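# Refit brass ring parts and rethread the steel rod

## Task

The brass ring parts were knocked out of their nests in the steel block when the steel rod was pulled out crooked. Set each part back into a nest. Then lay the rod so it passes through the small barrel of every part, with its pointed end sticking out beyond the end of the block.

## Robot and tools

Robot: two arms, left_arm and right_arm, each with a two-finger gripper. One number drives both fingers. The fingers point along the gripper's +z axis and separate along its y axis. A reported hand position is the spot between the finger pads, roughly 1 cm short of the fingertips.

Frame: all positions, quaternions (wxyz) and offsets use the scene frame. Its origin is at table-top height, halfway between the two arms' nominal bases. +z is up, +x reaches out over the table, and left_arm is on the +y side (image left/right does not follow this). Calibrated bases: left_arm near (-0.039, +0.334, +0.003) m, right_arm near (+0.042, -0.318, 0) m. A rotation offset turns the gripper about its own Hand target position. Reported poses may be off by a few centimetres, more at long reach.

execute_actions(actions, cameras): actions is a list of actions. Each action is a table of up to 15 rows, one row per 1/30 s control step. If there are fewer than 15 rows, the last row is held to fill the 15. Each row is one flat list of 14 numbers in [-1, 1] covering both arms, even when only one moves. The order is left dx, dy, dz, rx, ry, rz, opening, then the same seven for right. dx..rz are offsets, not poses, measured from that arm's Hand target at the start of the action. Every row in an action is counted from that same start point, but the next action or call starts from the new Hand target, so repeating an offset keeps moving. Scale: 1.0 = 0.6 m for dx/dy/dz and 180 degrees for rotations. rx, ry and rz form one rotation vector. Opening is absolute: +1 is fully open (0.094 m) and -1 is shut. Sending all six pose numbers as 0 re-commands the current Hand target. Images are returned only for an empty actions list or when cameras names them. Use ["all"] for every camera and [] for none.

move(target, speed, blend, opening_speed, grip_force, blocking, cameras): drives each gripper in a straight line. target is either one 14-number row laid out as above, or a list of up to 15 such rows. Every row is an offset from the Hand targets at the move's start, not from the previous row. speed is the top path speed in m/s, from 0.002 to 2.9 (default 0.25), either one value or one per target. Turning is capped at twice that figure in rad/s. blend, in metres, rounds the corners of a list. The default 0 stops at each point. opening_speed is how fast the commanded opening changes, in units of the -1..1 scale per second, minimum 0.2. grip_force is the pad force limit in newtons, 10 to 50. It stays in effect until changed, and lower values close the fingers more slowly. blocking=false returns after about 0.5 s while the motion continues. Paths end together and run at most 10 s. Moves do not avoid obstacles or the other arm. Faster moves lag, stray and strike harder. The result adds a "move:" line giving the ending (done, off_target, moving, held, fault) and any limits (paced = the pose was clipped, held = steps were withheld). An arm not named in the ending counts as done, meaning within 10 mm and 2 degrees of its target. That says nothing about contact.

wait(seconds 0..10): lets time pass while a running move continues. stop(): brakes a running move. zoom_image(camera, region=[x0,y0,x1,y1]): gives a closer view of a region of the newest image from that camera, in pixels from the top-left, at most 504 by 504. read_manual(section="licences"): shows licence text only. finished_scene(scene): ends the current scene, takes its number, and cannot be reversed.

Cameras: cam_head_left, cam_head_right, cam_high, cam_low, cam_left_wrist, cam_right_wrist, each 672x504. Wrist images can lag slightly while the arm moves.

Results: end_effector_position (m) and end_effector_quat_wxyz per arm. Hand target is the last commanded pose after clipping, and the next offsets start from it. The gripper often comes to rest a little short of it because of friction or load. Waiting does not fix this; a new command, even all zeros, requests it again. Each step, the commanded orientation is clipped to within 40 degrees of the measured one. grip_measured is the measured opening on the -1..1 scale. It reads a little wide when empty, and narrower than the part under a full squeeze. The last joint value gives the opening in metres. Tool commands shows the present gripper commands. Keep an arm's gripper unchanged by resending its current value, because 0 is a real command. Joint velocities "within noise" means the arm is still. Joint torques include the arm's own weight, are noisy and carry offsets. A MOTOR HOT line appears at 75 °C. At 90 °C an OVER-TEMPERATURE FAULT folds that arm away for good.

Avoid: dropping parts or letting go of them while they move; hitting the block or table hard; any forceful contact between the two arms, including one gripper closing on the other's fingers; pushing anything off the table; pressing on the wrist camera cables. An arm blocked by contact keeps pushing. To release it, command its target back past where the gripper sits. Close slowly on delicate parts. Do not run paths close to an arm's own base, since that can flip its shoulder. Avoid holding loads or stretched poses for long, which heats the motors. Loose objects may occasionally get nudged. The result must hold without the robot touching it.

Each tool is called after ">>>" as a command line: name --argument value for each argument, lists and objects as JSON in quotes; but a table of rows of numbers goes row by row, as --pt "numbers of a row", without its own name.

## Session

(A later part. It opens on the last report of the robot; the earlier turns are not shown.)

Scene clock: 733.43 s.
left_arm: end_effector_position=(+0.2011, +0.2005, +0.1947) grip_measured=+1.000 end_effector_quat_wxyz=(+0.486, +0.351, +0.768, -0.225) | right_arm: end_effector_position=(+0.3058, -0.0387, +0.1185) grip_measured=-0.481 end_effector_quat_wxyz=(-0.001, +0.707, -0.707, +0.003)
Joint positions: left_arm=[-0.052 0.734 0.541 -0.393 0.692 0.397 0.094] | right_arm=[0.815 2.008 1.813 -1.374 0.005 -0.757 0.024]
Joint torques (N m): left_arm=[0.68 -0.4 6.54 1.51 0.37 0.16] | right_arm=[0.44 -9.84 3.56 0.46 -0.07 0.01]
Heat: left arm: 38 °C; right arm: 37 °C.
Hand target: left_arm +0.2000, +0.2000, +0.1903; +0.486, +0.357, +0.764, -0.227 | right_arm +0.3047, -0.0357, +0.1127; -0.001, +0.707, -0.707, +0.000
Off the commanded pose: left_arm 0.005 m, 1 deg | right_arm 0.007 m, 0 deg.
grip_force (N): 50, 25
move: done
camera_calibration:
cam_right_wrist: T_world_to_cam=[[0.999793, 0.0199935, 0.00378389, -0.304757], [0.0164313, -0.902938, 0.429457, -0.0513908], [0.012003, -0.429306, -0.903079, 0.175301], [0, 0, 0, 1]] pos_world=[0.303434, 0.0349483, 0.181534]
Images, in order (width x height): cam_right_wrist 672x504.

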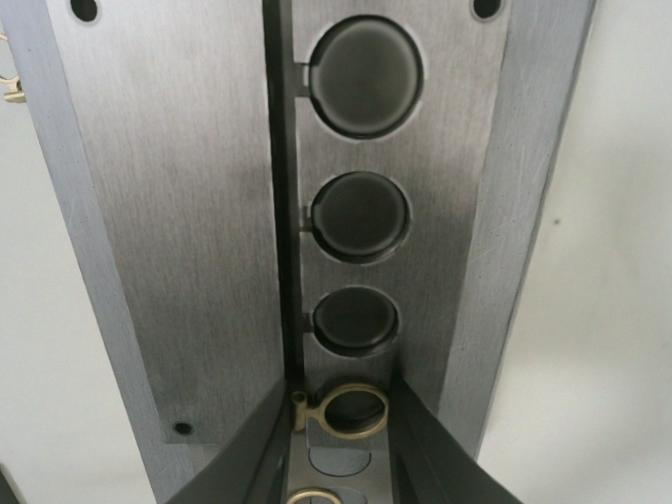

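>>> move --pt "0 0 0 0 0 0 1 -0.0015 0.0 0.010 0 0 0 -0.7" --pt "0 0 0 0 0 0 1 -0.0015 0.0 0.006 0 0 0 -0.7" --speed '[0.05,0.05]' --cameras '["cam_right_wrist"]'

>>> zoom_image --camera "cam_right_wrist" --region '[285, 360, 405, 460]'

Scene clock: 738.90 s.
left_arm: end_effector_position=(+0.2011, +0.2005, +0.1947) grip_measured=+1.000 end_effector_quat_wxyz=(+0.486, +0.351, +0.768, -0.225) | right_arm: end_effector_position=(+0.3058, -0.0387, +0.1185) grip_measured=-0.481 end_effector_quat_wxyz=(-0.001, +0.706, -0.708, +0.004)
Joint positions: left_arm=[-0.052 0.734 0.541 -0.393 0.692 0.397 0.094] | right_arm=[0.816 2.008 1.813 -1.374 0.007 -0.755 0.024]
Joint torques (N m): left_arm=[0.64 -0.36 6.54 1.52 0.38 0.14] | right_arm=[0.5 -9.99 4.33 0.34 -0.1 0.02]
Heat: left arm: 38 °C; right arm: 37 °C.
Hand target: left_arm +0.2000, +0.2000, +0.1903; +0.486, +0.357, +0.764, -0.227 | right_arm +0.3037, -0.0357, +0.1163; -0.001, +0.707, -0.707, +0.000
Off the commanded pose: left_arm 0.005 m, 1 deg | right_arm 0.004 m, 0 deg.
grip_force (N): 50, 25
move: done
camera_calibration:
cam_right_wrist: T_world_to_cam=[[0.999802, 0.019215, 0.00513114, -0.30488], [0.0151329, -0.902398, 0.430638, -0.0510956], [0.012905, -0.430475, -0.90251, 0.174918], [0, 0, 0, 1]] pos_world=[0.303335, 0.0350476, 0.181433]
Images, in order (width x height): cam_right_wrist 672x504.

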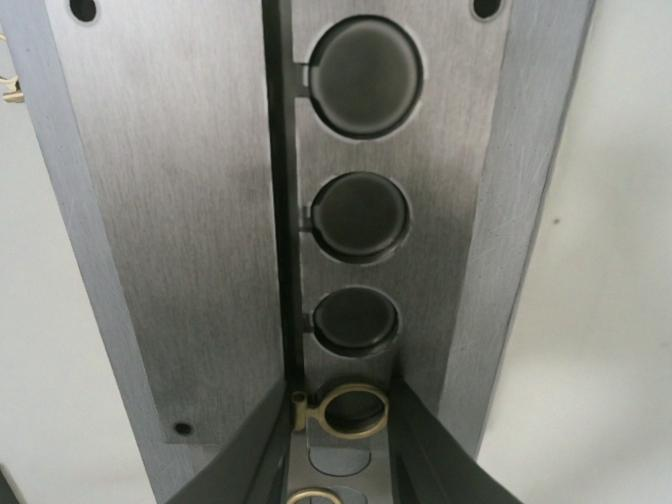

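Scaled by 4.200.

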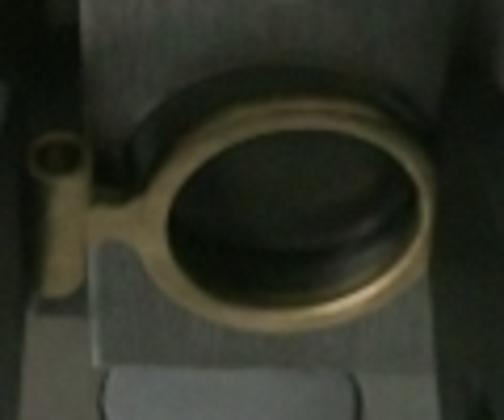

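>>> move --pt "0 0 0 0 0 0 1 0 0.0 0.008 0 0 0 -0.7" --speed '[0.05]' --cameras '["cam_right_wrist"]'

>>> zoom_image --camera "cam_right_wrist" --region '[285, 360, 405, 460]'

Scene clock: 743.40 s.
left_arm: end_effector_position=(+0.2011, +0.2005, +0.1947) grip_measured=+1.000 end_effector_quat_wxyz=(+0.486, +0.351, +0.768, -0.225) | right_arm: end_effector_position=(+0.3058, -0.0387, +0.1185) grip_measured=-0.481 end_effector_quat_wxyz=(-0.001, +0.706, -0.708, +0.004)
Joint positions: left_arm=[-0.052 0.734 0.541 -0.393 0.692 0.397 0.094] | right_arm=[0.816 2.008 1.813 -1.374 0.007 -0.755 0.024]
Joint torques (N m): left_arm=[0.64 -0.4 6.6 1.51 0.38 0.15] | right_arm=[0.49 -9.96 5.75 0.17 -0.09 0.02]
Heat: left arm: 38 °C; right arm: 37 °C.
Hand target: left_arm +0.2000, +0.2000, +0.1903; +0.486, +0.357, +0.764, -0.227 | right_arm +0.3037, -0.0357, +0.1211; -0.001, +0.707, -0.707, +0.000
Off the commanded pose: left_arm 0.005 m, 1 deg | right_arm 0.004 m, 0 deg.
grip_force (N): 50, 25
move: done
camera_calibration:
cam_right_wrist: T_world_to_cam=[[0.999802, 0.019215, 0.00513114, -0.30488], [0.0151329, -0.902398, 0.430638, -0.0510956], [0.012905, -0.430475, -0.90251, 0.174918], [0, 0, 0, 1]] pos_world=[0.303335, 0.0350476, 0.181433]
Images, in order (width x height): cam_right_wrist 672x504.

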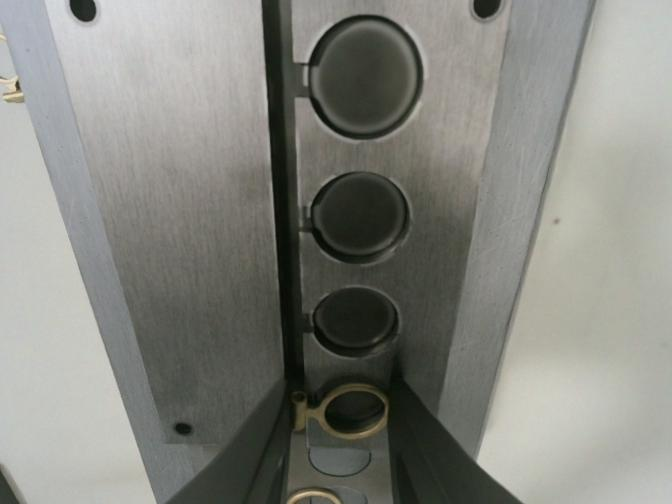

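Scaled by 4.200.

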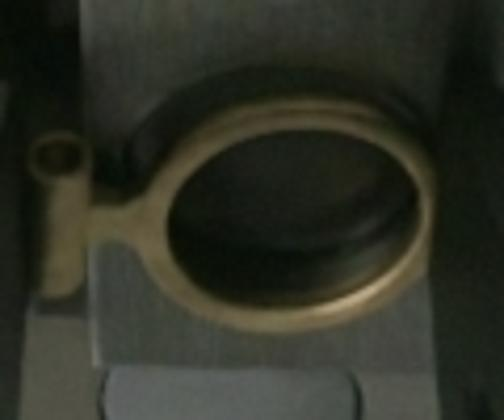

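>>> move --pt "0 0 0 0 0 0 1 0 0.0 0.0045 0 0 0 -0.7" --speed '[0.05]' --cameras '["cam_right_wrist"]'

>>> zoom_image --camera "cam_right_wrist" --region '[285, 360, 405, 460]'

Scene clock: 746.73 s.
left_arm: end_effector_position=(+0.2011, +0.2005, +0.1947) grip_measured=+1.000 end_effector_quat_wxyz=(+0.486, +0.351, +0.768, -0.225) | right_arm: end_effector_position=(+0.3057, -0.0387, +0.1191) grip_measured=-0.481 end_effector_quat_wxyz=(-0.001, +0.706, -0.708, +0.004)
Joint positions: left_arm=[-0.052 0.734 0.541 -0.393 0.692 0.397 0.094] | right_arm=[0.816 2.008 1.816 -1.376 0.007 -0.755 0.024]
Joint torques (N m): left_arm=[0.64 -0.35 6.56 1.51 0.38 0.15] | right_arm=[0.5 -9.94 6.41 0.1 -0.1 0.02]
Heat: left arm: 38 °C; right arm: 37 °C.
Hand target: left_arm +0.2000, +0.2000, +0.1903; +0.486, +0.357, +0.764, -0.227 | right_arm +0.3037, -0.0357, +0.1238; -0.001, +0.707, -0.707, +0.000
Off the commanded pose: left_arm 0.005 m, 1 deg | right_arm 0.006 m, 0 deg.
grip_force (N): 50, 25
move: done
camera_calibration:
cam_right_wrist: T_world_to_cam=[[0.999802, 0.019215, 0.00513114, -0.304883], [0.0151329, -0.902398, 0.430638, -0.051354], [0.012905, -0.430475, -0.90251, 0.17546], [0, 0, 0, 1]] pos_world=[0.303335, 0.0350476, 0.182033]
Images, in order (width x height): cam_right_wrist 672x504.

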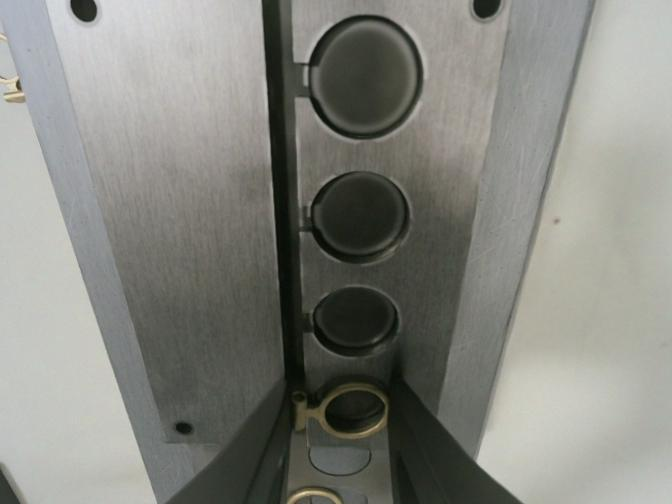

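Scaled by 4.200.

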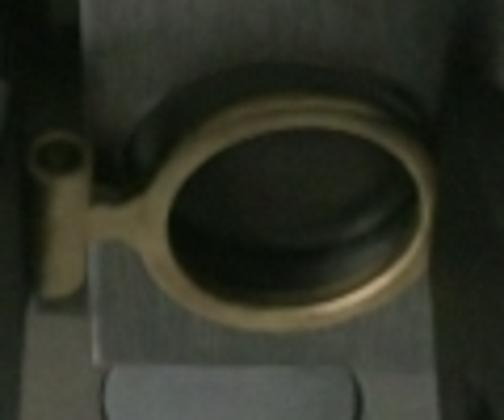

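>>> move --pt "0 0 0 0 0 0 1 -0.0012 0.0004 0.001 0 0 0 -0.7" --speed '[0.05]' --cameras '["cam_right_wrist"]'

>>> zoom_image --camera "cam_right_wrist" --region '[285, 360, 405, 460]'

Scene clock: 755.27 s.
left_arm: end_effector_position=(+0.2011, +0.2005, +0.1947) grip_measured=+1.000 end_effector_quat_wxyz=(+0.486, +0.351, +0.768, -0.225) | right_arm: end_effector_position=(+0.3047, -0.0385, +0.1191) grip_measured=-0.481 end_effector_quat_wxyz=(+0.000, +0.707, -0.707, +0.004)
Joint positions: left_arm=[-0.052 0.734 0.541 -0.393 0.692 0.397 0.094] | right_arm=[0.819 2.008 1.816 -1.379 0.007 -0.754 0.024]
Joint torques (N m): left_arm=[0.65 -0.43 6.58 1.51 0.36 0.15] | right_arm=[0.43 -10.03 6.46 0.1 -0.1 0.03]
Heat: left arm: 38 °C; right arm: 38 °C.
Hand target: left_arm +0.2000, +0.2000, +0.1903; +0.486, +0.357, +0.764, -0.227 | right_arm +0.3031, -0.0355, +0.1244; -0.001, +0.707, -0.707, +0.000
Off the commanded pose: left_arm 0.005 m, 1 deg | right_arm 0.006 m, 0 deg.
grip_force (N): 50, 25
move: done
camera_calibration:
cam_right_wrist: T_world_to_cam=[[0.999786, 0.0203649, 0.0035502, -0.303534], [0.0168317, -0.901658, 0.432123, -0.0517909], [0.0120012, -0.431971, -0.901808, 0.17562], [0, 0, 0, 1]] pos_world=[0.302234, 0.0353463, 0.181833]
Images, in order (width x height): cam_right_wrist 672x504.

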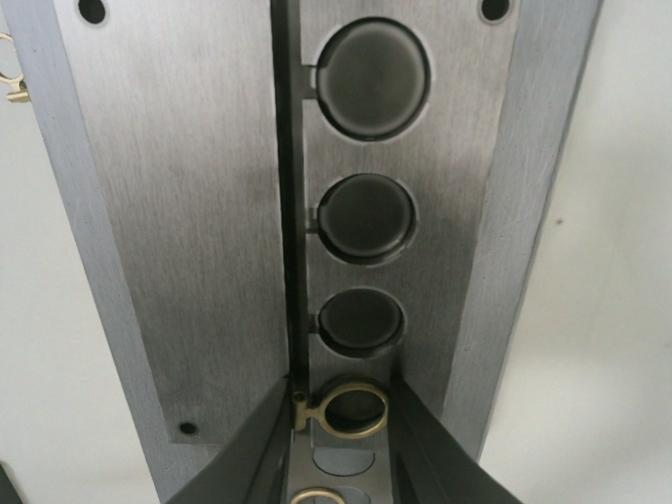

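Scaled by 4.200.

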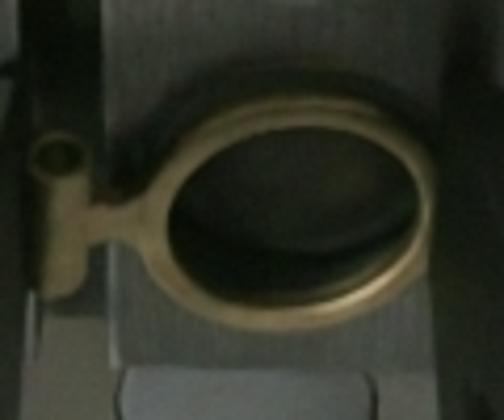

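>>> move --pt "0 0 0 0 0 0 1 0.0011 -0.0003 0.000 0 0 0 -0.7" --speed '[0.05]' --cameras '["cam_right_wrist"]'

>>> zoom_image --camera "cam_right_wrist" --region '[285, 360, 405, 460]'

Scene clock: 772.97 s.
left_arm: end_effector_position=(+0.2011, +0.2005, +0.1947) grip_measured=+1.000 end_effector_quat_wxyz=(+0.486, +0.351, +0.768, -0.225) | right_arm: end_effector_position=(+0.3046, -0.0386, +0.1191) grip_measured=-0.481 end_effector_quat_wxyz=(+0.001, +0.707, -0.707, +0.004)
Joint positions: left_arm=[-0.052 0.734 0.541 -0.393 0.692 0.397 0.094] | right_arm=[0.819 2.008 1.816 -1.379 0.007 -0.753 0.024]
Joint torques (N m): left_arm=[0.68 -0.36 6.57 1.52 0.38 0.15] | right_arm=[0.28 -9.94 6.58 0.1 -0.09 0.01]
Heat: left arm: 38 °C; right arm: 38 °C.
Hand target: left_arm +0.2000, +0.2000, +0.1903; +0.486, +0.357, +0.764, -0.227 | right_arm +0.3038, -0.0357, +0.1244; -0.001, +0.707, -0.707, +0.000
Off the commanded pose: left_arm 0.005 m, 1 deg | right_arm 0.006 m, 0 deg.
grip_force (N): 50, 25
move: done
camera_calibration:
cam_right_wrist: T_world_to_cam=[[0.999796, 0.0199724, 0.00295236, -0.303413], [0.0167295, -0.901414, 0.432635, -0.0519522], [0.011302, -0.432498, -0.901564, 0.175762], [0, 0, 0, 1]] pos_world=[0.302233, 0.035246, 0.181833]
Images, in order (width x height): cam_right_wrist 672x504.

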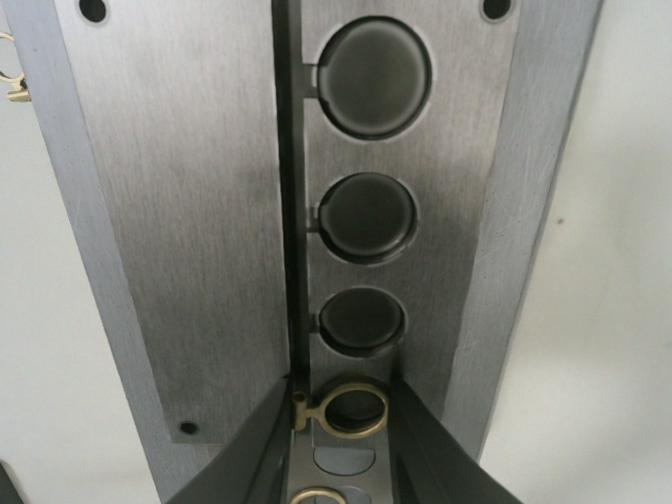

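Scaled by 4.200.

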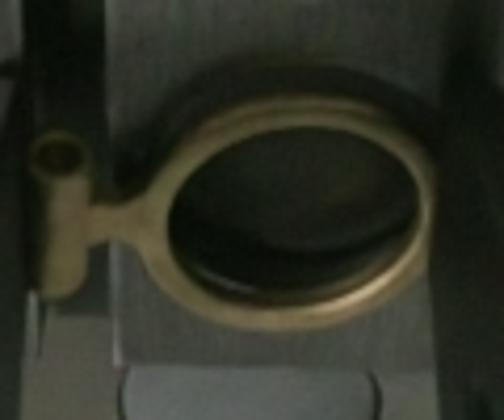

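>>> move --pt "0 0 0 0 0 0 1 0.0025 -0.0008 0.000 0 0 0 -0.7" --speed '[0.05]' --cameras '[]'

Scene clock: 780.10 s.
left_arm: end_effector_position=(+0.2011, +0.2005, +0.1947) grip_measured=+1.000 end_effector_quat_wxyz=(+0.486, +0.351, +0.768, -0.225) | right_arm: end_effector_position=(+0.3052, -0.0380, +0.1205) grip_measured=-0.481 end_effector_quat_wxyz=(-0.001, +0.707, -0.707, +0.004)
Joint positions: left_arm=[-0.052 0.734 0.541 -0.393 0.692 0.397 0.094] | right_arm=[0.819 2.008 1.821 -1.381 0.007 -0.753 0.024]
Joint torques (N m): left_arm=[0.65 -0.34 6.54 1.51 0.36 0.15] | right_arm=[-0.06 -9.7 6.53 0.11 -0.09 -0.03]
Heat: left arm: 38 °C; right arm: 38 °C.
Hand target: left_arm +0.2000, +0.2000, +0.1903; +0.486, +0.357, +0.764, -0.227 | right_arm +0.3053, -0.0361, +0.1244; -0.001, +0.707, -0.707, +0.000
Off the commanded pose: left_arm 0.005 m, 1 deg | right_arm 0.004 m, 0 deg.
grip_force (N): 50, 25
move: done
No camera images: "cameras" was empty.

>>> move --pt "0 0 0 0 0 0 1 0.0003 -0.0012 -0.013 0 0 0 -0.7" --speed '[0.05]' --cameras '["cam_right_wrist"]'

>>> zoom_image --camera "cam_right_wrist" --region '[285, 360, 405, 460]'

Scene clock: 786.13 s.
left_arm: end_effector_position=(+0.2011, +0.2005, +0.1947) grip_measured=+1.000 end_effector_quat_wxyz=(+0.486, +0.351, +0.768, -0.225) | right_arm: end_effector_position=(+0.3052, -0.0380, +0.1205) grip_measured=-0.481 end_effector_quat_wxyz=(-0.001, +0.707, -0.707, +0.004)
Joint positions: left_arm=[-0.052 0.734 0.541 -0.393 0.692 0.397 0.094] | right_arm=[0.819 2.008 1.821 -1.381 0.007 -0.753 0.024]
Joint torques (N m): left_arm=[0.65 -0.34 6.61 1.52 0.37 0.14] | right_arm=[-0.23 -9.92 4.01 0.38 -0.1 -0.04]
Heat: left arm: 38 °C; right arm: 38 °C.
Hand target: left_arm +0.2000, +0.2000, +0.1903; +0.486, +0.357, +0.764, -0.227 | right_arm +0.3055, -0.0368, +0.1166; -0.001, +0.707, -0.707, +0.000
Off the commanded pose: left_arm 0.005 m, 1 deg | right_arm 0.004 m, 0 deg.
grip_force (N): 50, 25
move: done
camera_calibration:
cam_right_wrist: T_world_to_cam=[[0.999785, 0.0199188, 0.00569015, -0.304326], [0.0155347, -0.902616, 0.430166, -0.0512986], [0.0137044, -0.429985, -0.902732, 0.176725], [0, 0, 0, 1]] pos_world=[0.302635, 0.0357478, 0.183334]
Images, in order (width x height): cam_right_wrist 672x504.

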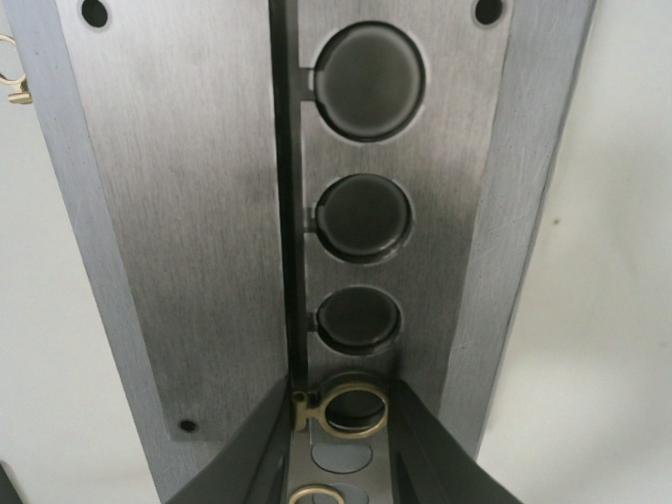

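Scaled by 4.200.

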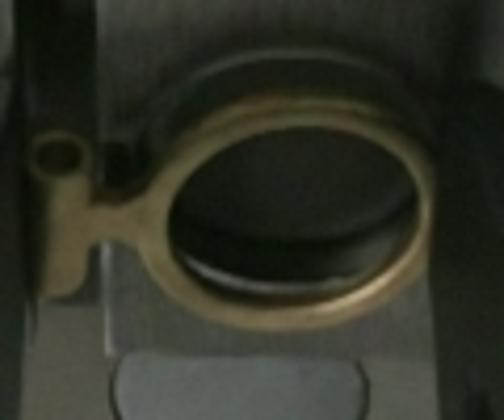

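>>> move --pt "0 0 0 0 0 0 1 0.0003 -0.0015 -0.004 0 0 0 -0.7" --speed '[0.05]' --cameras '[]'

Scene clock: 795.10 s.
left_arm: end_effector_position=(+0.2011, +0.2005, +0.1947) grip_measured=+1.000 end_effector_quat_wxyz=(+0.486, +0.351, +0.768, -0.225) | right_arm: end_effector_position=(+0.3042, -0.0390, +0.1187) grip_measured=-0.481 end_effector_quat_wxyz=(+0.002, +0.707, -0.707, +0.004)
Joint positions: left_arm=[-0.052 0.734 0.541 -0.393 0.692 0.397 0.094] | right_arm=[0.819 2.008 1.814 -1.38 0.007 -0.753 0.024]
Joint torques (N m): left_arm=[0.64 -0.34 6.54 1.51 0.37 0.14] | right_arm=[-0.39 -10.03 3.56 0.47 -0.09 -0.07]
Heat: left arm: 38 °C; right arm: 38 °C.
Hand target: left_arm +0.2000, +0.2000, +0.1903; +0.486, +0.357, +0.764, -0.227 | right_arm +0.3056, -0.0378, +0.1142; -0.001, +0.707, -0.707, +0.000
Off the commanded pose: left_arm 0.005 m, 1 deg | right_arm 0.005 m, 1 deg.
grip_force (N): 50, 25
move: done
No camera images: "cameras" was empty.

>>> move --pt "0 0 0 0 0 0 1 0.0025 0 0.003 0 0 0 -0.7" --speed '[0.05]' --cameras '["cam_right_wrist"]'

>>> zoom_image --camera "cam_right_wrist" --region '[285, 360, 405, 460]'

Scene clock: 801.27 s.
left_arm: end_effector_position=(+0.2011, +0.2005, +0.1947) grip_measured=+1.000 end_effector_quat_wxyz=(+0.486, +0.351, +0.768, -0.225) | right_arm: end_effector_position=(+0.3052, -0.0399, +0.1187) grip_measured=-0.481 end_effector_quat_wxyz=(+0.002, +0.706, -0.708, +0.004)
Joint positions: left_arm=[-0.052 0.734 0.541 -0.393 0.692 0.397 0.094] | right_arm=[0.815 2.008 1.814 -1.38 0.007 -0.754 0.024]
Joint torques (N m): left_arm=[0.66 -0.38 6.58 1.52 0.37 0.14] | right_arm=[-0.34 -9.76 4.49 0.38 -0.09 -0.09]
Heat: left arm: 38 °C; right arm: 38 °C.
Hand target: left_arm +0.2000, +0.2000, +0.1903; +0.486, +0.357, +0.764, -0.227 | right_arm +0.3071, -0.0378, +0.1160; -0.001, +0.707, -0.707, +0.000
Off the commanded pose: left_arm 0.005 m, 1 deg | right_arm 0.004 m, 1 deg.
grip_force (N): 50, 25
move: done
camera_calibration:
cam_right_wrist: T_world_to_cam=[[0.999843, 0.0176709, 0.00137037, -0.303836], [0.0153244, -0.900738, 0.434092, -0.0526926], [0.00890514, -0.434002, -0.900868, 0.175433], [0, 0, 0, 1]] pos_world=[0.303034, 0.0340452, 0.181332]
Images, in order (width x height): cam_right_wrist 672x504.

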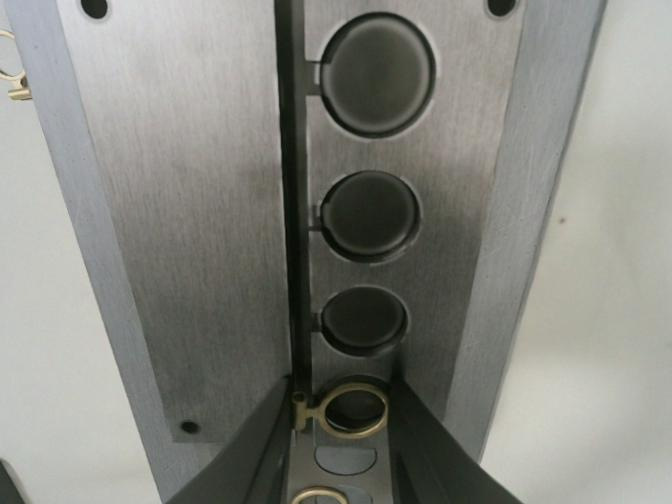

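Scaled by 4.200.

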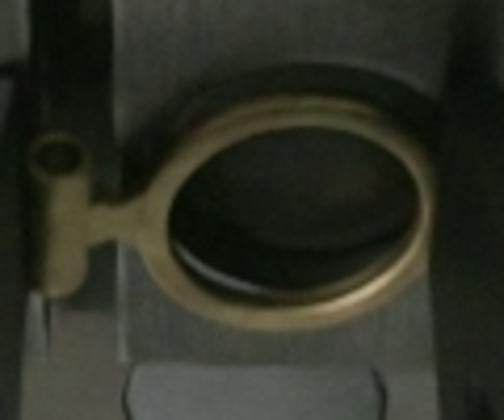

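>>> execute_actions --actions '[]'

Scene clock: 807.73 s.
left_arm: end_effector_position=(+0.2011, +0.2005, +0.1947) grip_measured=+1.000 end_effector_quat_wxyz=(+0.486, +0.351, +0.768, -0.225) | right_arm: end_effector_position=(+0.3052, -0.0399, +0.1187) grip_measured=-0.481 end_effector_quat_wxyz=(+0.002, +0.706, -0.708, +0.004)
Joint positions: left_arm=[-0.052 0.734 0.541 -0.393 0.692 0.397 0.094] | right_arm=[0.815 2.008 1.814 -1.38 0.007 -0.754 0.024]
Joint velocities: within noise
Joint torques (N m): left_arm=[0.64 -0.35 6.57 1.52 0.37 0.16] | right_arm=[-0.34 -9.74 4.51 0.38 -0.1 -0.09]
Motor temperatures (°C): left_arm=[22 24 31 38 23 21 22] | right_arm=[27 38 34 24 24 24 21]
Heat: left arm: 38 °C; right arm: 38 °C.
Hand target: left_arm +0.2000, +0.2000, +0.1903; +0.486, +0.357, +0.764, -0.227 | right_arm +0.3071, -0.0378, +0.1160; -0.001, +0.707, -0.707, +0.000
Tool commands: left_gripper/opening=+1.0 right_gripper/opening=-0.7
Off the commanded pose: left_arm 0.005 m, 1 deg | right_arm 0.004 m, 1 deg.
grip_force (N): 50, 25
camera_calibration:
cam_left_wrist: T_world_to_cam=[[-0.751038, -0.660213, -0.0077967, 0.288679], [-0.493925, 0.569632, -0.656931, 0.15338], [0.438155, -0.489529, -0.753911, 0.251112], [0, 0, 0, 1]] pos_world=[0.182541, 0.226146, 0.292327]
cam_right_wrist: T_world_to_cam=[[0.999843, 0.0176709, 0.00137037, -0.303836], [0.0153244, -0.900738, 0.434092, -0.0526926], [0.00890514, -0.434002, -0.900868, 0.175433], [0, 0, 0, 1]] pos_world=[0.303034, 0.0340452, 0.181332]

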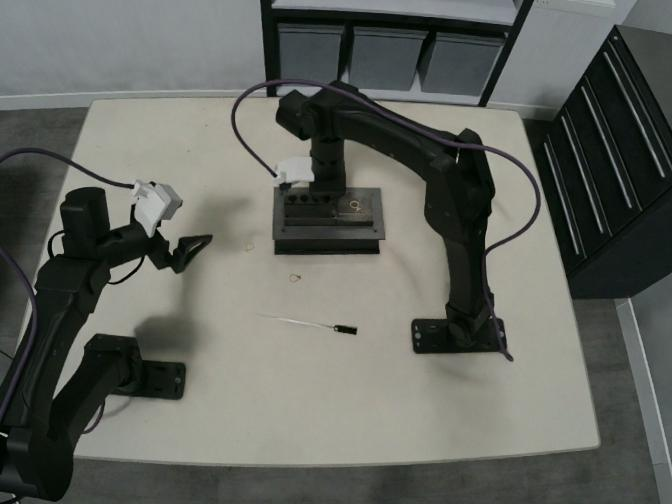

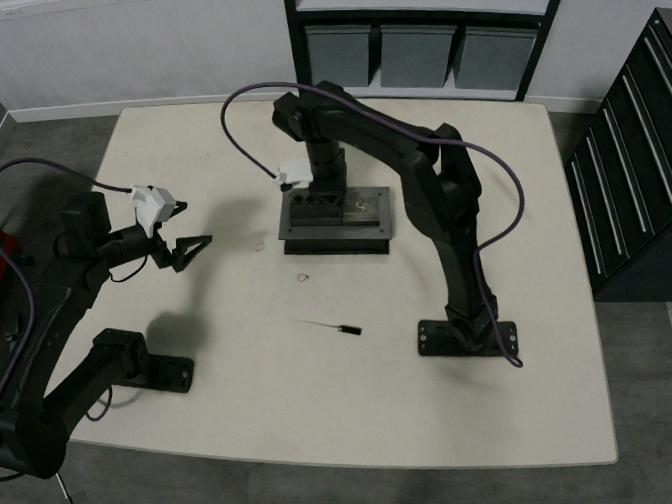

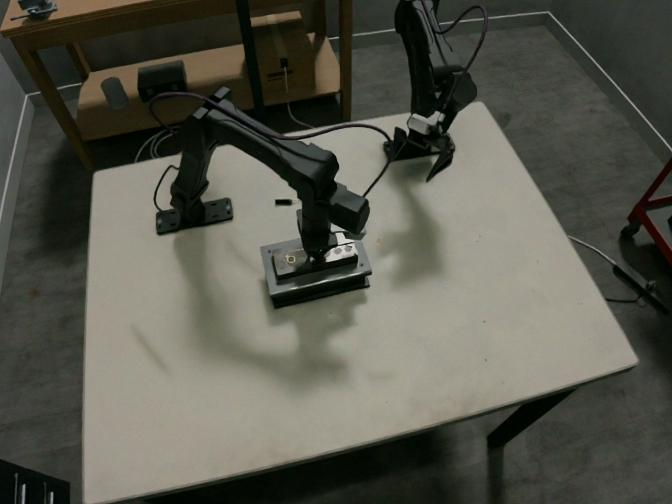

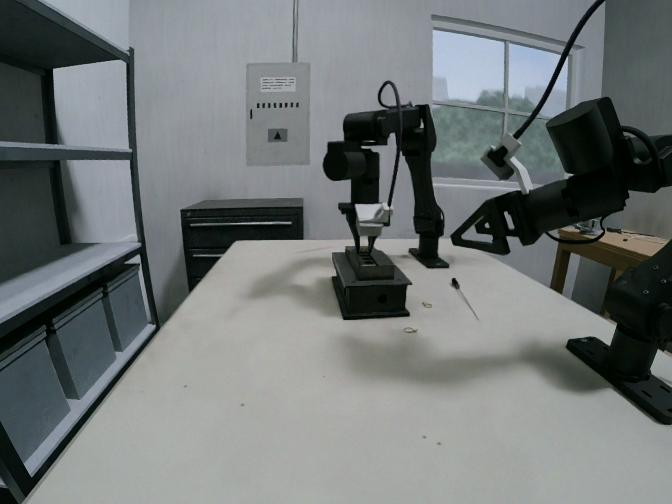

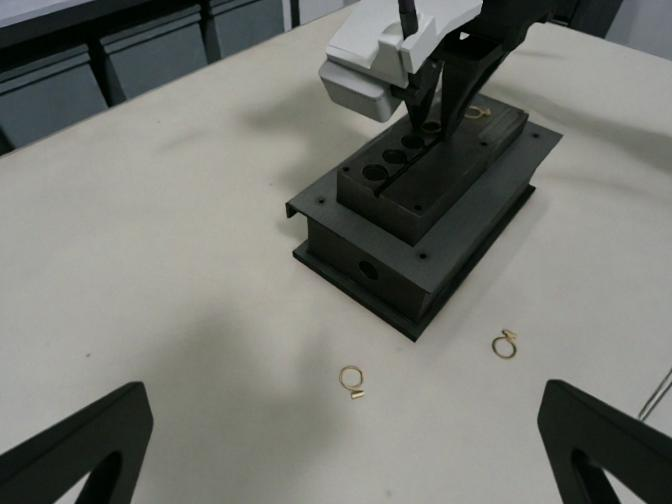

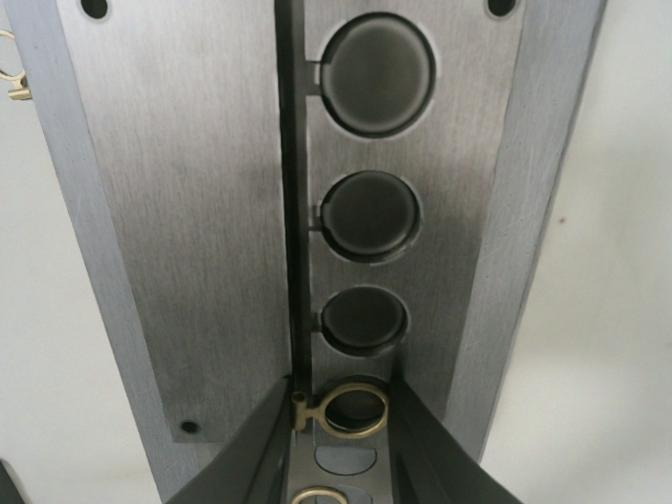

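>>> move --pt "0 0 0 0 0 0 1 0.0017 0 0.002 0 0 0 -0.7" --pt "0 0 0 0 0 0 1 0.0017 0 0.002 0 0 0 -0.43" --speed '[0.05, 0.05]' --cameras '["cam_right_wrist"]'

>>> zoom_image --camera "cam_right_wrist" --region '[285, 360, 405, 460]'

Scene clock: 817.17 s.
left_arm: end_effector_position=(+0.2011, +0.2005, +0.1947) grip_measured=+1.000 end_effector_quat_wxyz=(+0.486, +0.351, +0.768, -0.225) | right_arm: end_effector_position=(+0.3052, -0.0399, +0.1187) grip_measured=-0.431 end_effector_quat_wxyz=(+0.002, +0.707, -0.707, +0.004)
Joint positions: left_arm=[-0.052 0.734 0.541 -0.393 0.692 0.397 0.094] | right_arm=[0.815 2.008 1.814 -1.38 0.007 -0.757 0.027]
Joint torques (N m): left_arm=[0.59 -0.39 6.56 1.52 0.37 0.14] | right_arm=[-0.51 -9.52 5.14 0.33 -0.09 -0.09]
Heat: left arm: 38 °C; right arm: 38 °C.
Hand target: left_arm +0.2000, +0.2000, +0.1903; +0.486, +0.357, +0.764, -0.227 | right_arm +0.3081, -0.0377, +0.1172; -0.001, +0.707, -0.707, +0.000
Off the commanded pose: left_arm 0.005 m, 1 deg | right_arm 0.004 m, 1 deg.
grip_force (N): 50, 25
move: done
camera_calibration:
cam_right_wrist: T_world_to_cam=[[0.999799, 0.0199964, 0.00135438, -0.303798], [0.0174261, -0.900693, 0.434106, -0.0533322], [0.00990041, -0.433995, -0.900861, 0.175131], [0, 0, 0, 1]] pos_world=[0.302932, 0.0340448, 0.181332]
Images, in order (width x height): cam_right_wrist 672x504.

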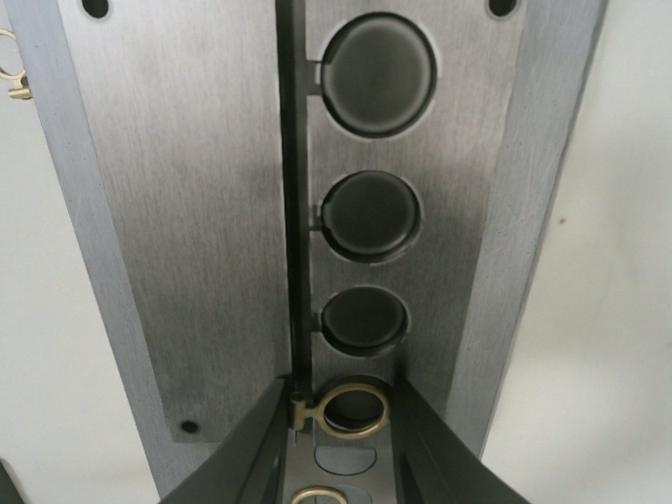

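Scaled by 4.200.

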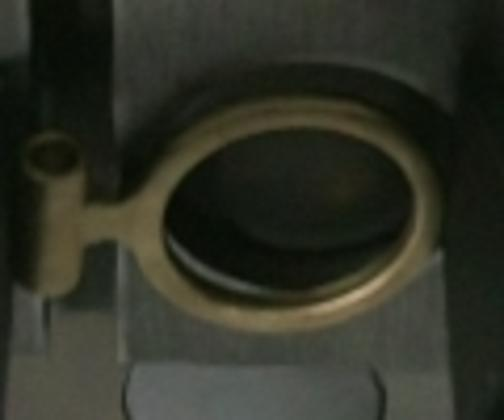

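>>> move --pt "0 0 0 0 0 0 1 0.0025 -0.0015 0.003 0 0 0 -0.43" --speed '[0.05]' --cameras '["cam_right_wrist"]'

>>> zoom_image --camera "cam_right_wrist" --region '[285, 360, 405, 460]'

Scene clock: 821.10 s.
left_arm: end_effector_position=(+0.2011, +0.2005, +0.1947) grip_measured=+1.000 end_effector_quat_wxyz=(+0.486, +0.351, +0.768, -0.225) | right_arm: end_effector_position=(+0.3060, -0.0407, +0.1187) grip_measured=-0.431 end_effector_quat_wxyz=(+0.002, +0.707, -0.707, +0.003)
Joint positions: left_arm=[-0.052 0.734 0.541 -0.393 0.692 0.397 0.094] | right_arm=[0.812 2.008 1.814 -1.38 0.007 -0.761 0.027]
Joint torques (N m): left_arm=[0.68 -0.35 6.6 1.51 0.36 0.15] | right_arm=[-0.59 -9.4 5.86 0.26 -0.09 -0.09]
Heat: left arm: 38 °C; right arm: 38 °C.
Hand target: left_arm +0.2000, +0.2000, +0.1903; +0.486, +0.357, +0.764, -0.227 | right_arm +0.3096, -0.0386, +0.1190; -0.001, +0.707, -0.707, +0.000
Off the commanded pose: left_arm 0.005 m, 1 deg | right_arm 0.004 m, 1 deg.
grip_force (N): 50, 25
move: done
camera_calibration:
cam_right_wrist: T_world_to_cam=[[0.999785, 0.0207189, 0.000793232, -0.304499], [0.0183259, -0.90091, 0.433618, -0.0542443], [0.00969872, -0.43351, -0.901096, 0.174864], [0, 0, 0, 1]] pos_world=[0.303732, 0.0332451, 0.181332]
Images, in order (width x height): cam_right_wrist 672x504.

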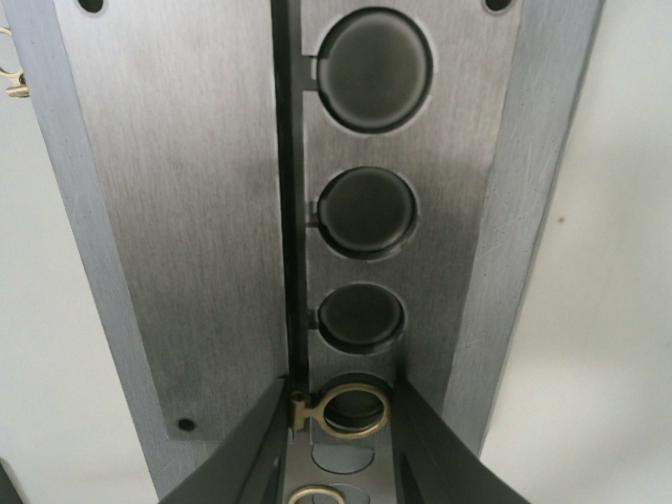

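Scaled by 4.200.

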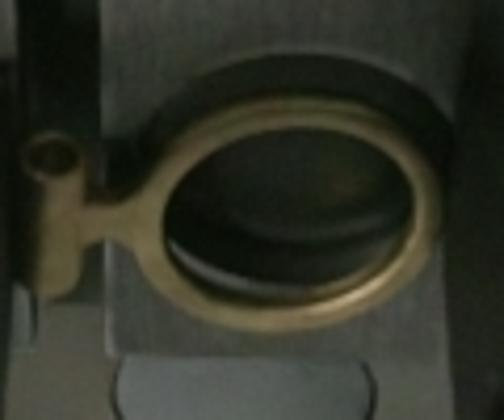

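>>> move --pt "0 0 0 0 0 0 1 0.0005 0.004 0.002 0 0 0 -0.43" --speed '[0.05]' --cameras '["cam_right_wrist"]'

>>> zoom_image --camera "cam_right_wrist" --region '[285, 360, 405, 460]'

Scene clock: 830.40 s.
left_arm: end_effector_position=(+0.2011, +0.2005, +0.1947) grip_measured=+1.000 end_effector_quat_wxyz=(+0.486, +0.351, +0.768, -0.225) | right_arm: end_effector_position=(+0.3073, -0.0394, +0.1207) grip_measured=-0.431 end_effector_quat_wxyz=(-0.002, +0.707, -0.707, +0.003)
Joint positions: left_arm=[-0.052 0.734 0.541 -0.393 0.692 0.397 0.094] | right_arm=[0.812 2.008 1.822 -1.38 0.007 -0.761 0.027]
Joint torques (N m): left_arm=[0.64 -0.4 6.54 1.52 0.37 0.14] | right_arm=[-0.27 -8.77 6.54 0.2 -0.09 -0.04]
Heat: left arm: 38 °C; right arm: 37 °C.
Hand target: left_arm +0.2000, +0.2000, +0.1903; +0.486, +0.357, +0.764, -0.227 | right_arm +0.3100, -0.0363, +0.1202; -0.001, +0.707, -0.707, +0.000
Off the commanded pose: left_arm 0.005 m, 1 deg | right_arm 0.004 m, 0 deg.
grip_force (N): 50, 25
move: done
camera_calibration:
cam_right_wrist: T_world_to_cam=[[0.999765, 0.0206994, 0.00645789, -0.30646], [0.0159366, -0.903408, 0.428485, -0.0526844], [0.0147035, -0.428281, -0.903526, 0.176288], [0, 0, 0, 1]] pos_world=[0.304635, 0.0342489, 0.183835]
Images, in order (width x height): cam_right_wrist 672x504.

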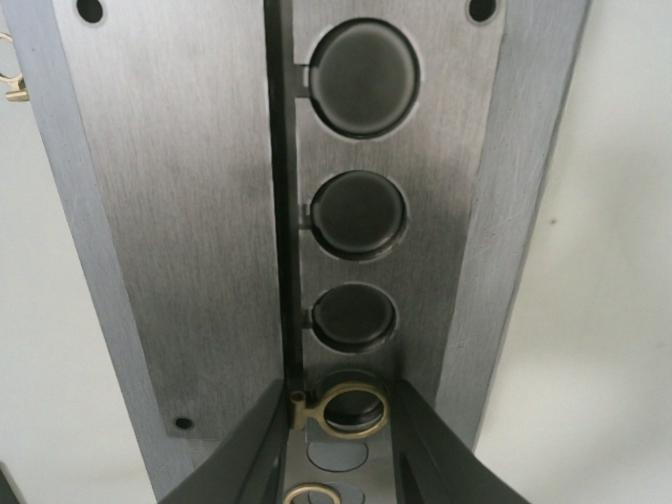

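Scaled by 4.200.

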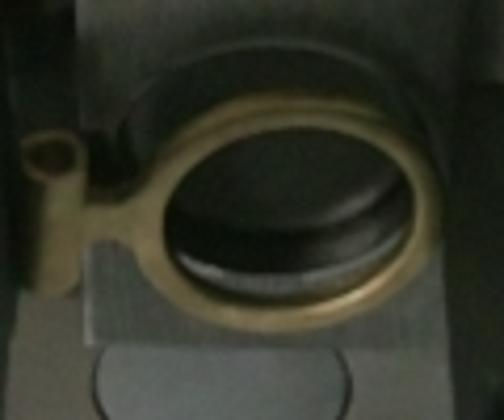

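>>> move --pt "0 0 0 0 0 0 1 -0.0012 -0.001 -0.010 0 0 0 -0.45" --speed '[0.05]' --cameras '["cam_right_wrist"]'

>>> zoom_image --camera "cam_right_wrist" --region '[285, 360, 405, 460]'

Scene clock: 848.90 s.
left_arm: end_effector_position=(+0.2011, +0.2005, +0.1947) grip_measured=+1.000 end_effector_quat_wxyz=(+0.486, +0.351, +0.768, -0.225) | right_arm: end_effector_position=(+0.3073, -0.0394, +0.1207) grip_measured=-0.446 end_effector_quat_wxyz=(-0.002, +0.707, -0.707, +0.003)
Joint positions: left_arm=[-0.052 0.734 0.541 -0.393 0.692 0.397 0.094] | right_arm=[0.812 2.008 1.822 -1.38 0.007 -0.761 0.026]
Joint torques (N m): left_arm=[0.62 -0.4 6.6 1.51 0.35 0.15] | right_arm=[-0.23 -9.14 4.29 0.43 -0.08 -0.04]
Heat: left arm: 38 °C; right arm: 37 °C.
Hand target: left_arm +0.2000, +0.2000, +0.1903; +0.486, +0.357, +0.764, -0.227 | right_arm +0.3092, -0.0369, +0.1142; -0.001, +0.707, -0.707, +0.000
Off the commanded pose: left_arm 0.005 m, 1 deg | right_arm 0.007 m, 0 deg.
grip_force (N): 50, 25
move: done
camera_calibration:
cam_right_wrist: T_world_to_cam=[[0.999765, 0.0206994, 0.00645789, -0.30646], [0.0159366, -0.903408, 0.428485, -0.0526844], [0.0147035, -0.428281, -0.903526, 0.176288], [0, 0, 0, 1]] pos_world=[0.304635, 0.0342489, 0.183835]
Images, in order (width x height): cam_right_wrist 672x504.

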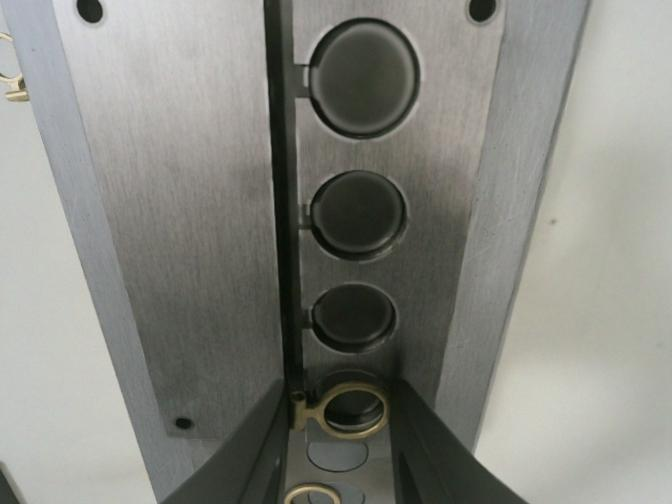

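Scaled by 4.200.

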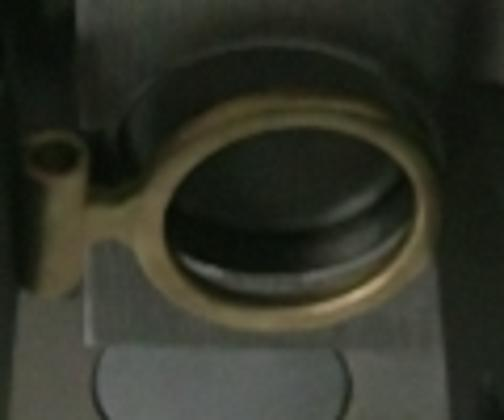

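>>> move --pt "0 0 0 0 0 0 1 -0.0015 -0.0005 -0.0045 0 0 0 -0.45" --speed '[0.05]' --cameras '["cam_right_wrist"]'

>>> zoom_image --camera "cam_right_wrist" --region '[285, 360, 405, 460]'

Scene clock: 853.03 s.
left_arm: end_effector_position=(+0.2011, +0.2005, +0.1947) grip_measured=+1.000 end_effector_quat_wxyz=(+0.486, +0.351, +0.768, -0.225) | right_arm: end_effector_position=(+0.3069, -0.0399, +0.1188) grip_measured=-0.446 end_effector_quat_wxyz=(-0.001, +0.707, -0.707, +0.003)
Joint positions: left_arm=[-0.052 0.734 0.541 -0.393 0.692 0.397 0.094] | right_arm=[0.812 2.008 1.814 -1.376 0.007 -0.761 0.026]
Joint torques (N m): left_arm=[0.64 -0.38 6.57 1.53 0.38 0.16] | right_arm=[-0.12 -9.43 3.71 0.49 -0.08 -0.03]
Heat: left arm: 38 °C; right arm: 37 °C.
Hand target: left_arm +0.2000, +0.2000, +0.1903; +0.486, +0.357, +0.764, -0.227 | right_arm +0.3083, -0.0372, +0.1114; -0.001, +0.707, -0.707, +0.000
Off the commanded pose: left_arm 0.005 m, 1 deg | right_arm 0.008 m, 0 deg.
grip_force (N): 50, 25
move: done
camera_calibration:
cam_right_wrist: T_world_to_cam=[[0.999776, 0.0207042, 0.00430968, -0.30575], [0.0168335, -0.902462, 0.43044, -0.0528024], [0.0128012, -0.430271, -0.902609, 0.174702], [0, 0, 0, 1]] pos_world=[0.304334, 0.0338475, 0.181734]
Images, in order (width x height): cam_right_wrist 672x504.

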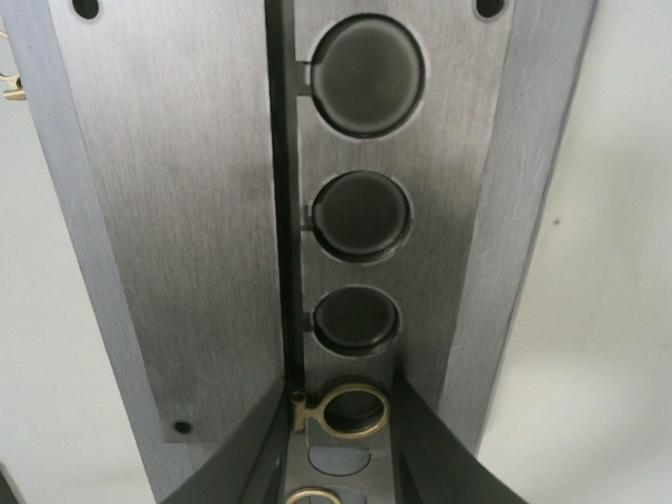

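Scaled by 4.200.

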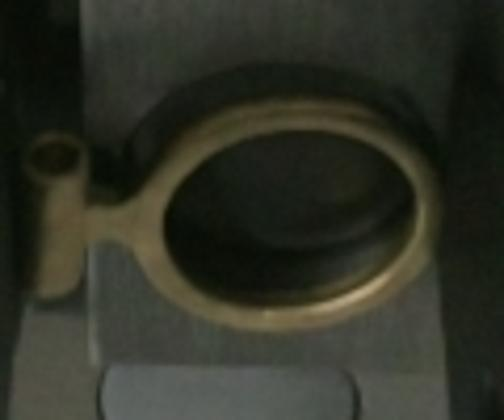

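>>> move --pt "0 0 0 0 0 0 1 0 0 0 0 0 0 -0.37" --speed '[0.05]' --opening_speed 0.2 --cameras '["cam_right_wrist"]'

>>> zoom_image --camera "cam_right_wrist" --region '[285, 360, 405, 460]'

Scene clock: 859.67 s.
left_arm: end_effector_position=(+0.2011, +0.2005, +0.1947) grip_measured=+1.000 end_effector_quat_wxyz=(+0.486, +0.351, +0.768, -0.225) | right_arm: end_effector_position=(+0.3071, -0.0396, +0.1188) grip_measured=-0.372 end_effector_quat_wxyz=(-0.001, +0.707, -0.707, +0.003)
Joint positions: left_arm=[-0.052 0.734 0.541 -0.393 0.692 0.397 0.094] | right_arm=[0.812 2.008 1.814 -1.374 0.007 -0.761 0.03]
Joint torques (N m): left_arm=[0.64 -0.34 6.56 1.5 0.37 0.16] | right_arm=[-0.12 -9.43 3.73 0.48 -0.09 -0.03]
Heat: left arm: 38 °C; right arm: 37 °C.
Hand target: left_arm +0.2000, +0.2000, +0.1903; +0.486, +0.357, +0.764, -0.227 | right_arm +0.3083, -0.0372, +0.1114; -0.001, +0.707, -0.707, +0.000
Off the commanded pose: left_arm 0.005 m, 1 deg | right_arm 0.008 m, 0 deg.
grip_force (N): 50, 25
move: done
camera_calibration:
cam_right_wrist: T_world_to_cam=[[0.999771, 0.0207266, 0.00531725, -0.306137], [0.0164347, -0.902926, 0.429482, -0.0523564], [0.0137028, -0.429296, -0.90306, 0.174651], [0, 0, 0, 1]] pos_world=[0.304535, 0.0340482, 0.181834]
Images, in order (width x height): cam_right_wrist 672x504.

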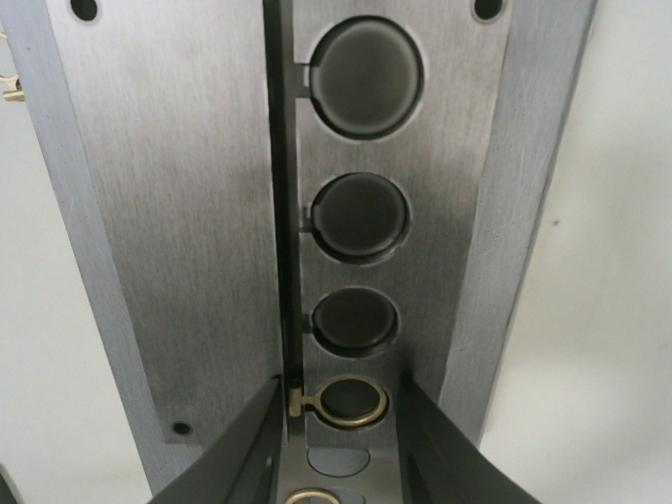

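Scaled by 4.200.

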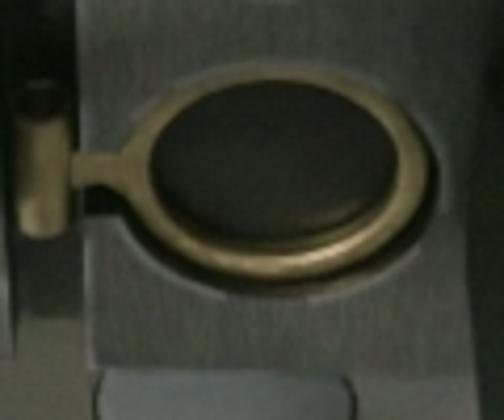

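>>> move --pt "0 0 0 0 0 0 1 0 0 0 0 0 0 -0.27" --pt "0 0 0 0 0 0 1 0 0 0.05 0 0 0 -0.27" --speed '[0.05, 0.08]' --cameras '["cam_right_wrist"]'

>>> zoom_image --camera "cam_right_wrist" --region '[270, 270, 430, 430]'

Scene clock: 867.70 s.
left_arm: end_effector_position=(+0.2011, +0.2005, +0.1947) grip_measured=+1.000 end_effector_quat_wxyz=(+0.486, +0.351, +0.768, -0.225) | right_arm: end_effector_position=(+0.3084, -0.0383, +0.1433) grip_measured=-0.272 end_effector_quat_wxyz=(-0.010, +0.707, -0.707, +0.003)
Joint positions: left_arm=[-0.052 0.734 0.541 -0.393 0.692 0.397 0.094] | right_arm=[0.812 2.008 1.912 -1.455 0.007 -0.761 0.034]
Joint torques (N m): left_arm=[0.64 -0.38 6.6 1.51 0.36 0.15] | right_arm=[-0.12 -8.64 6.37 0.13 -0.09 -0.03]
Heat: left arm: 38 °C; right arm: 37 °C.
Hand target: left_arm +0.2000, +0.2000, +0.1903; +0.486, +0.357, +0.764, -0.227 | right_arm +0.3083, -0.0372, +0.1415; -0.001, +0.707, -0.707, +0.000
Off the commanded pose: left_arm 0.005 m, 1 deg | right_arm 0.002 m, 1 deg.
grip_force (N): 50, 25
move: done
camera_calibration:
cam_right_wrist: T_world_to_cam=[[0.999645, 0.0205496, 0.0169679, -0.309161], [0.0115564, -0.907993, 0.418827, -0.0588129], [0.0240134, -0.418482, -0.907908, 0.195241], [0, 0, 0, 1]] pos_world=[0.305042, 0.0346561, 0.207139]
Images, in order (width x height): cam_right_wrist 672x504.

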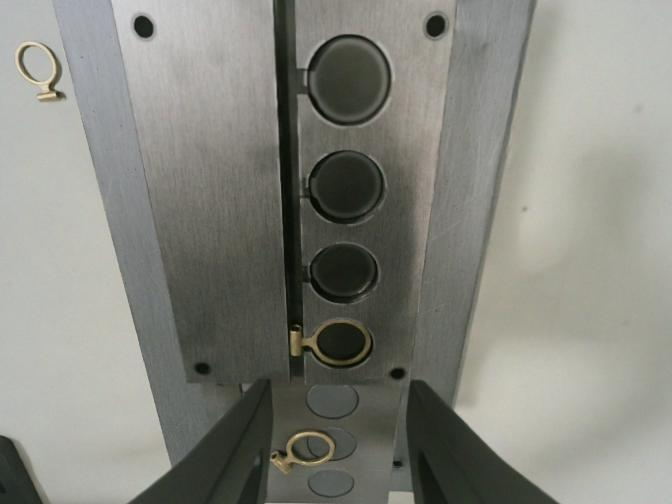

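Scaled by 3.150.

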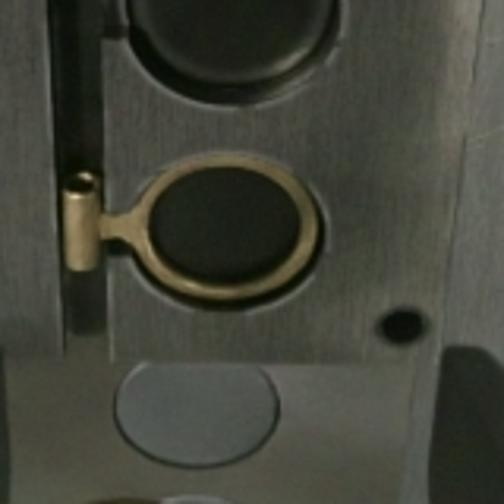

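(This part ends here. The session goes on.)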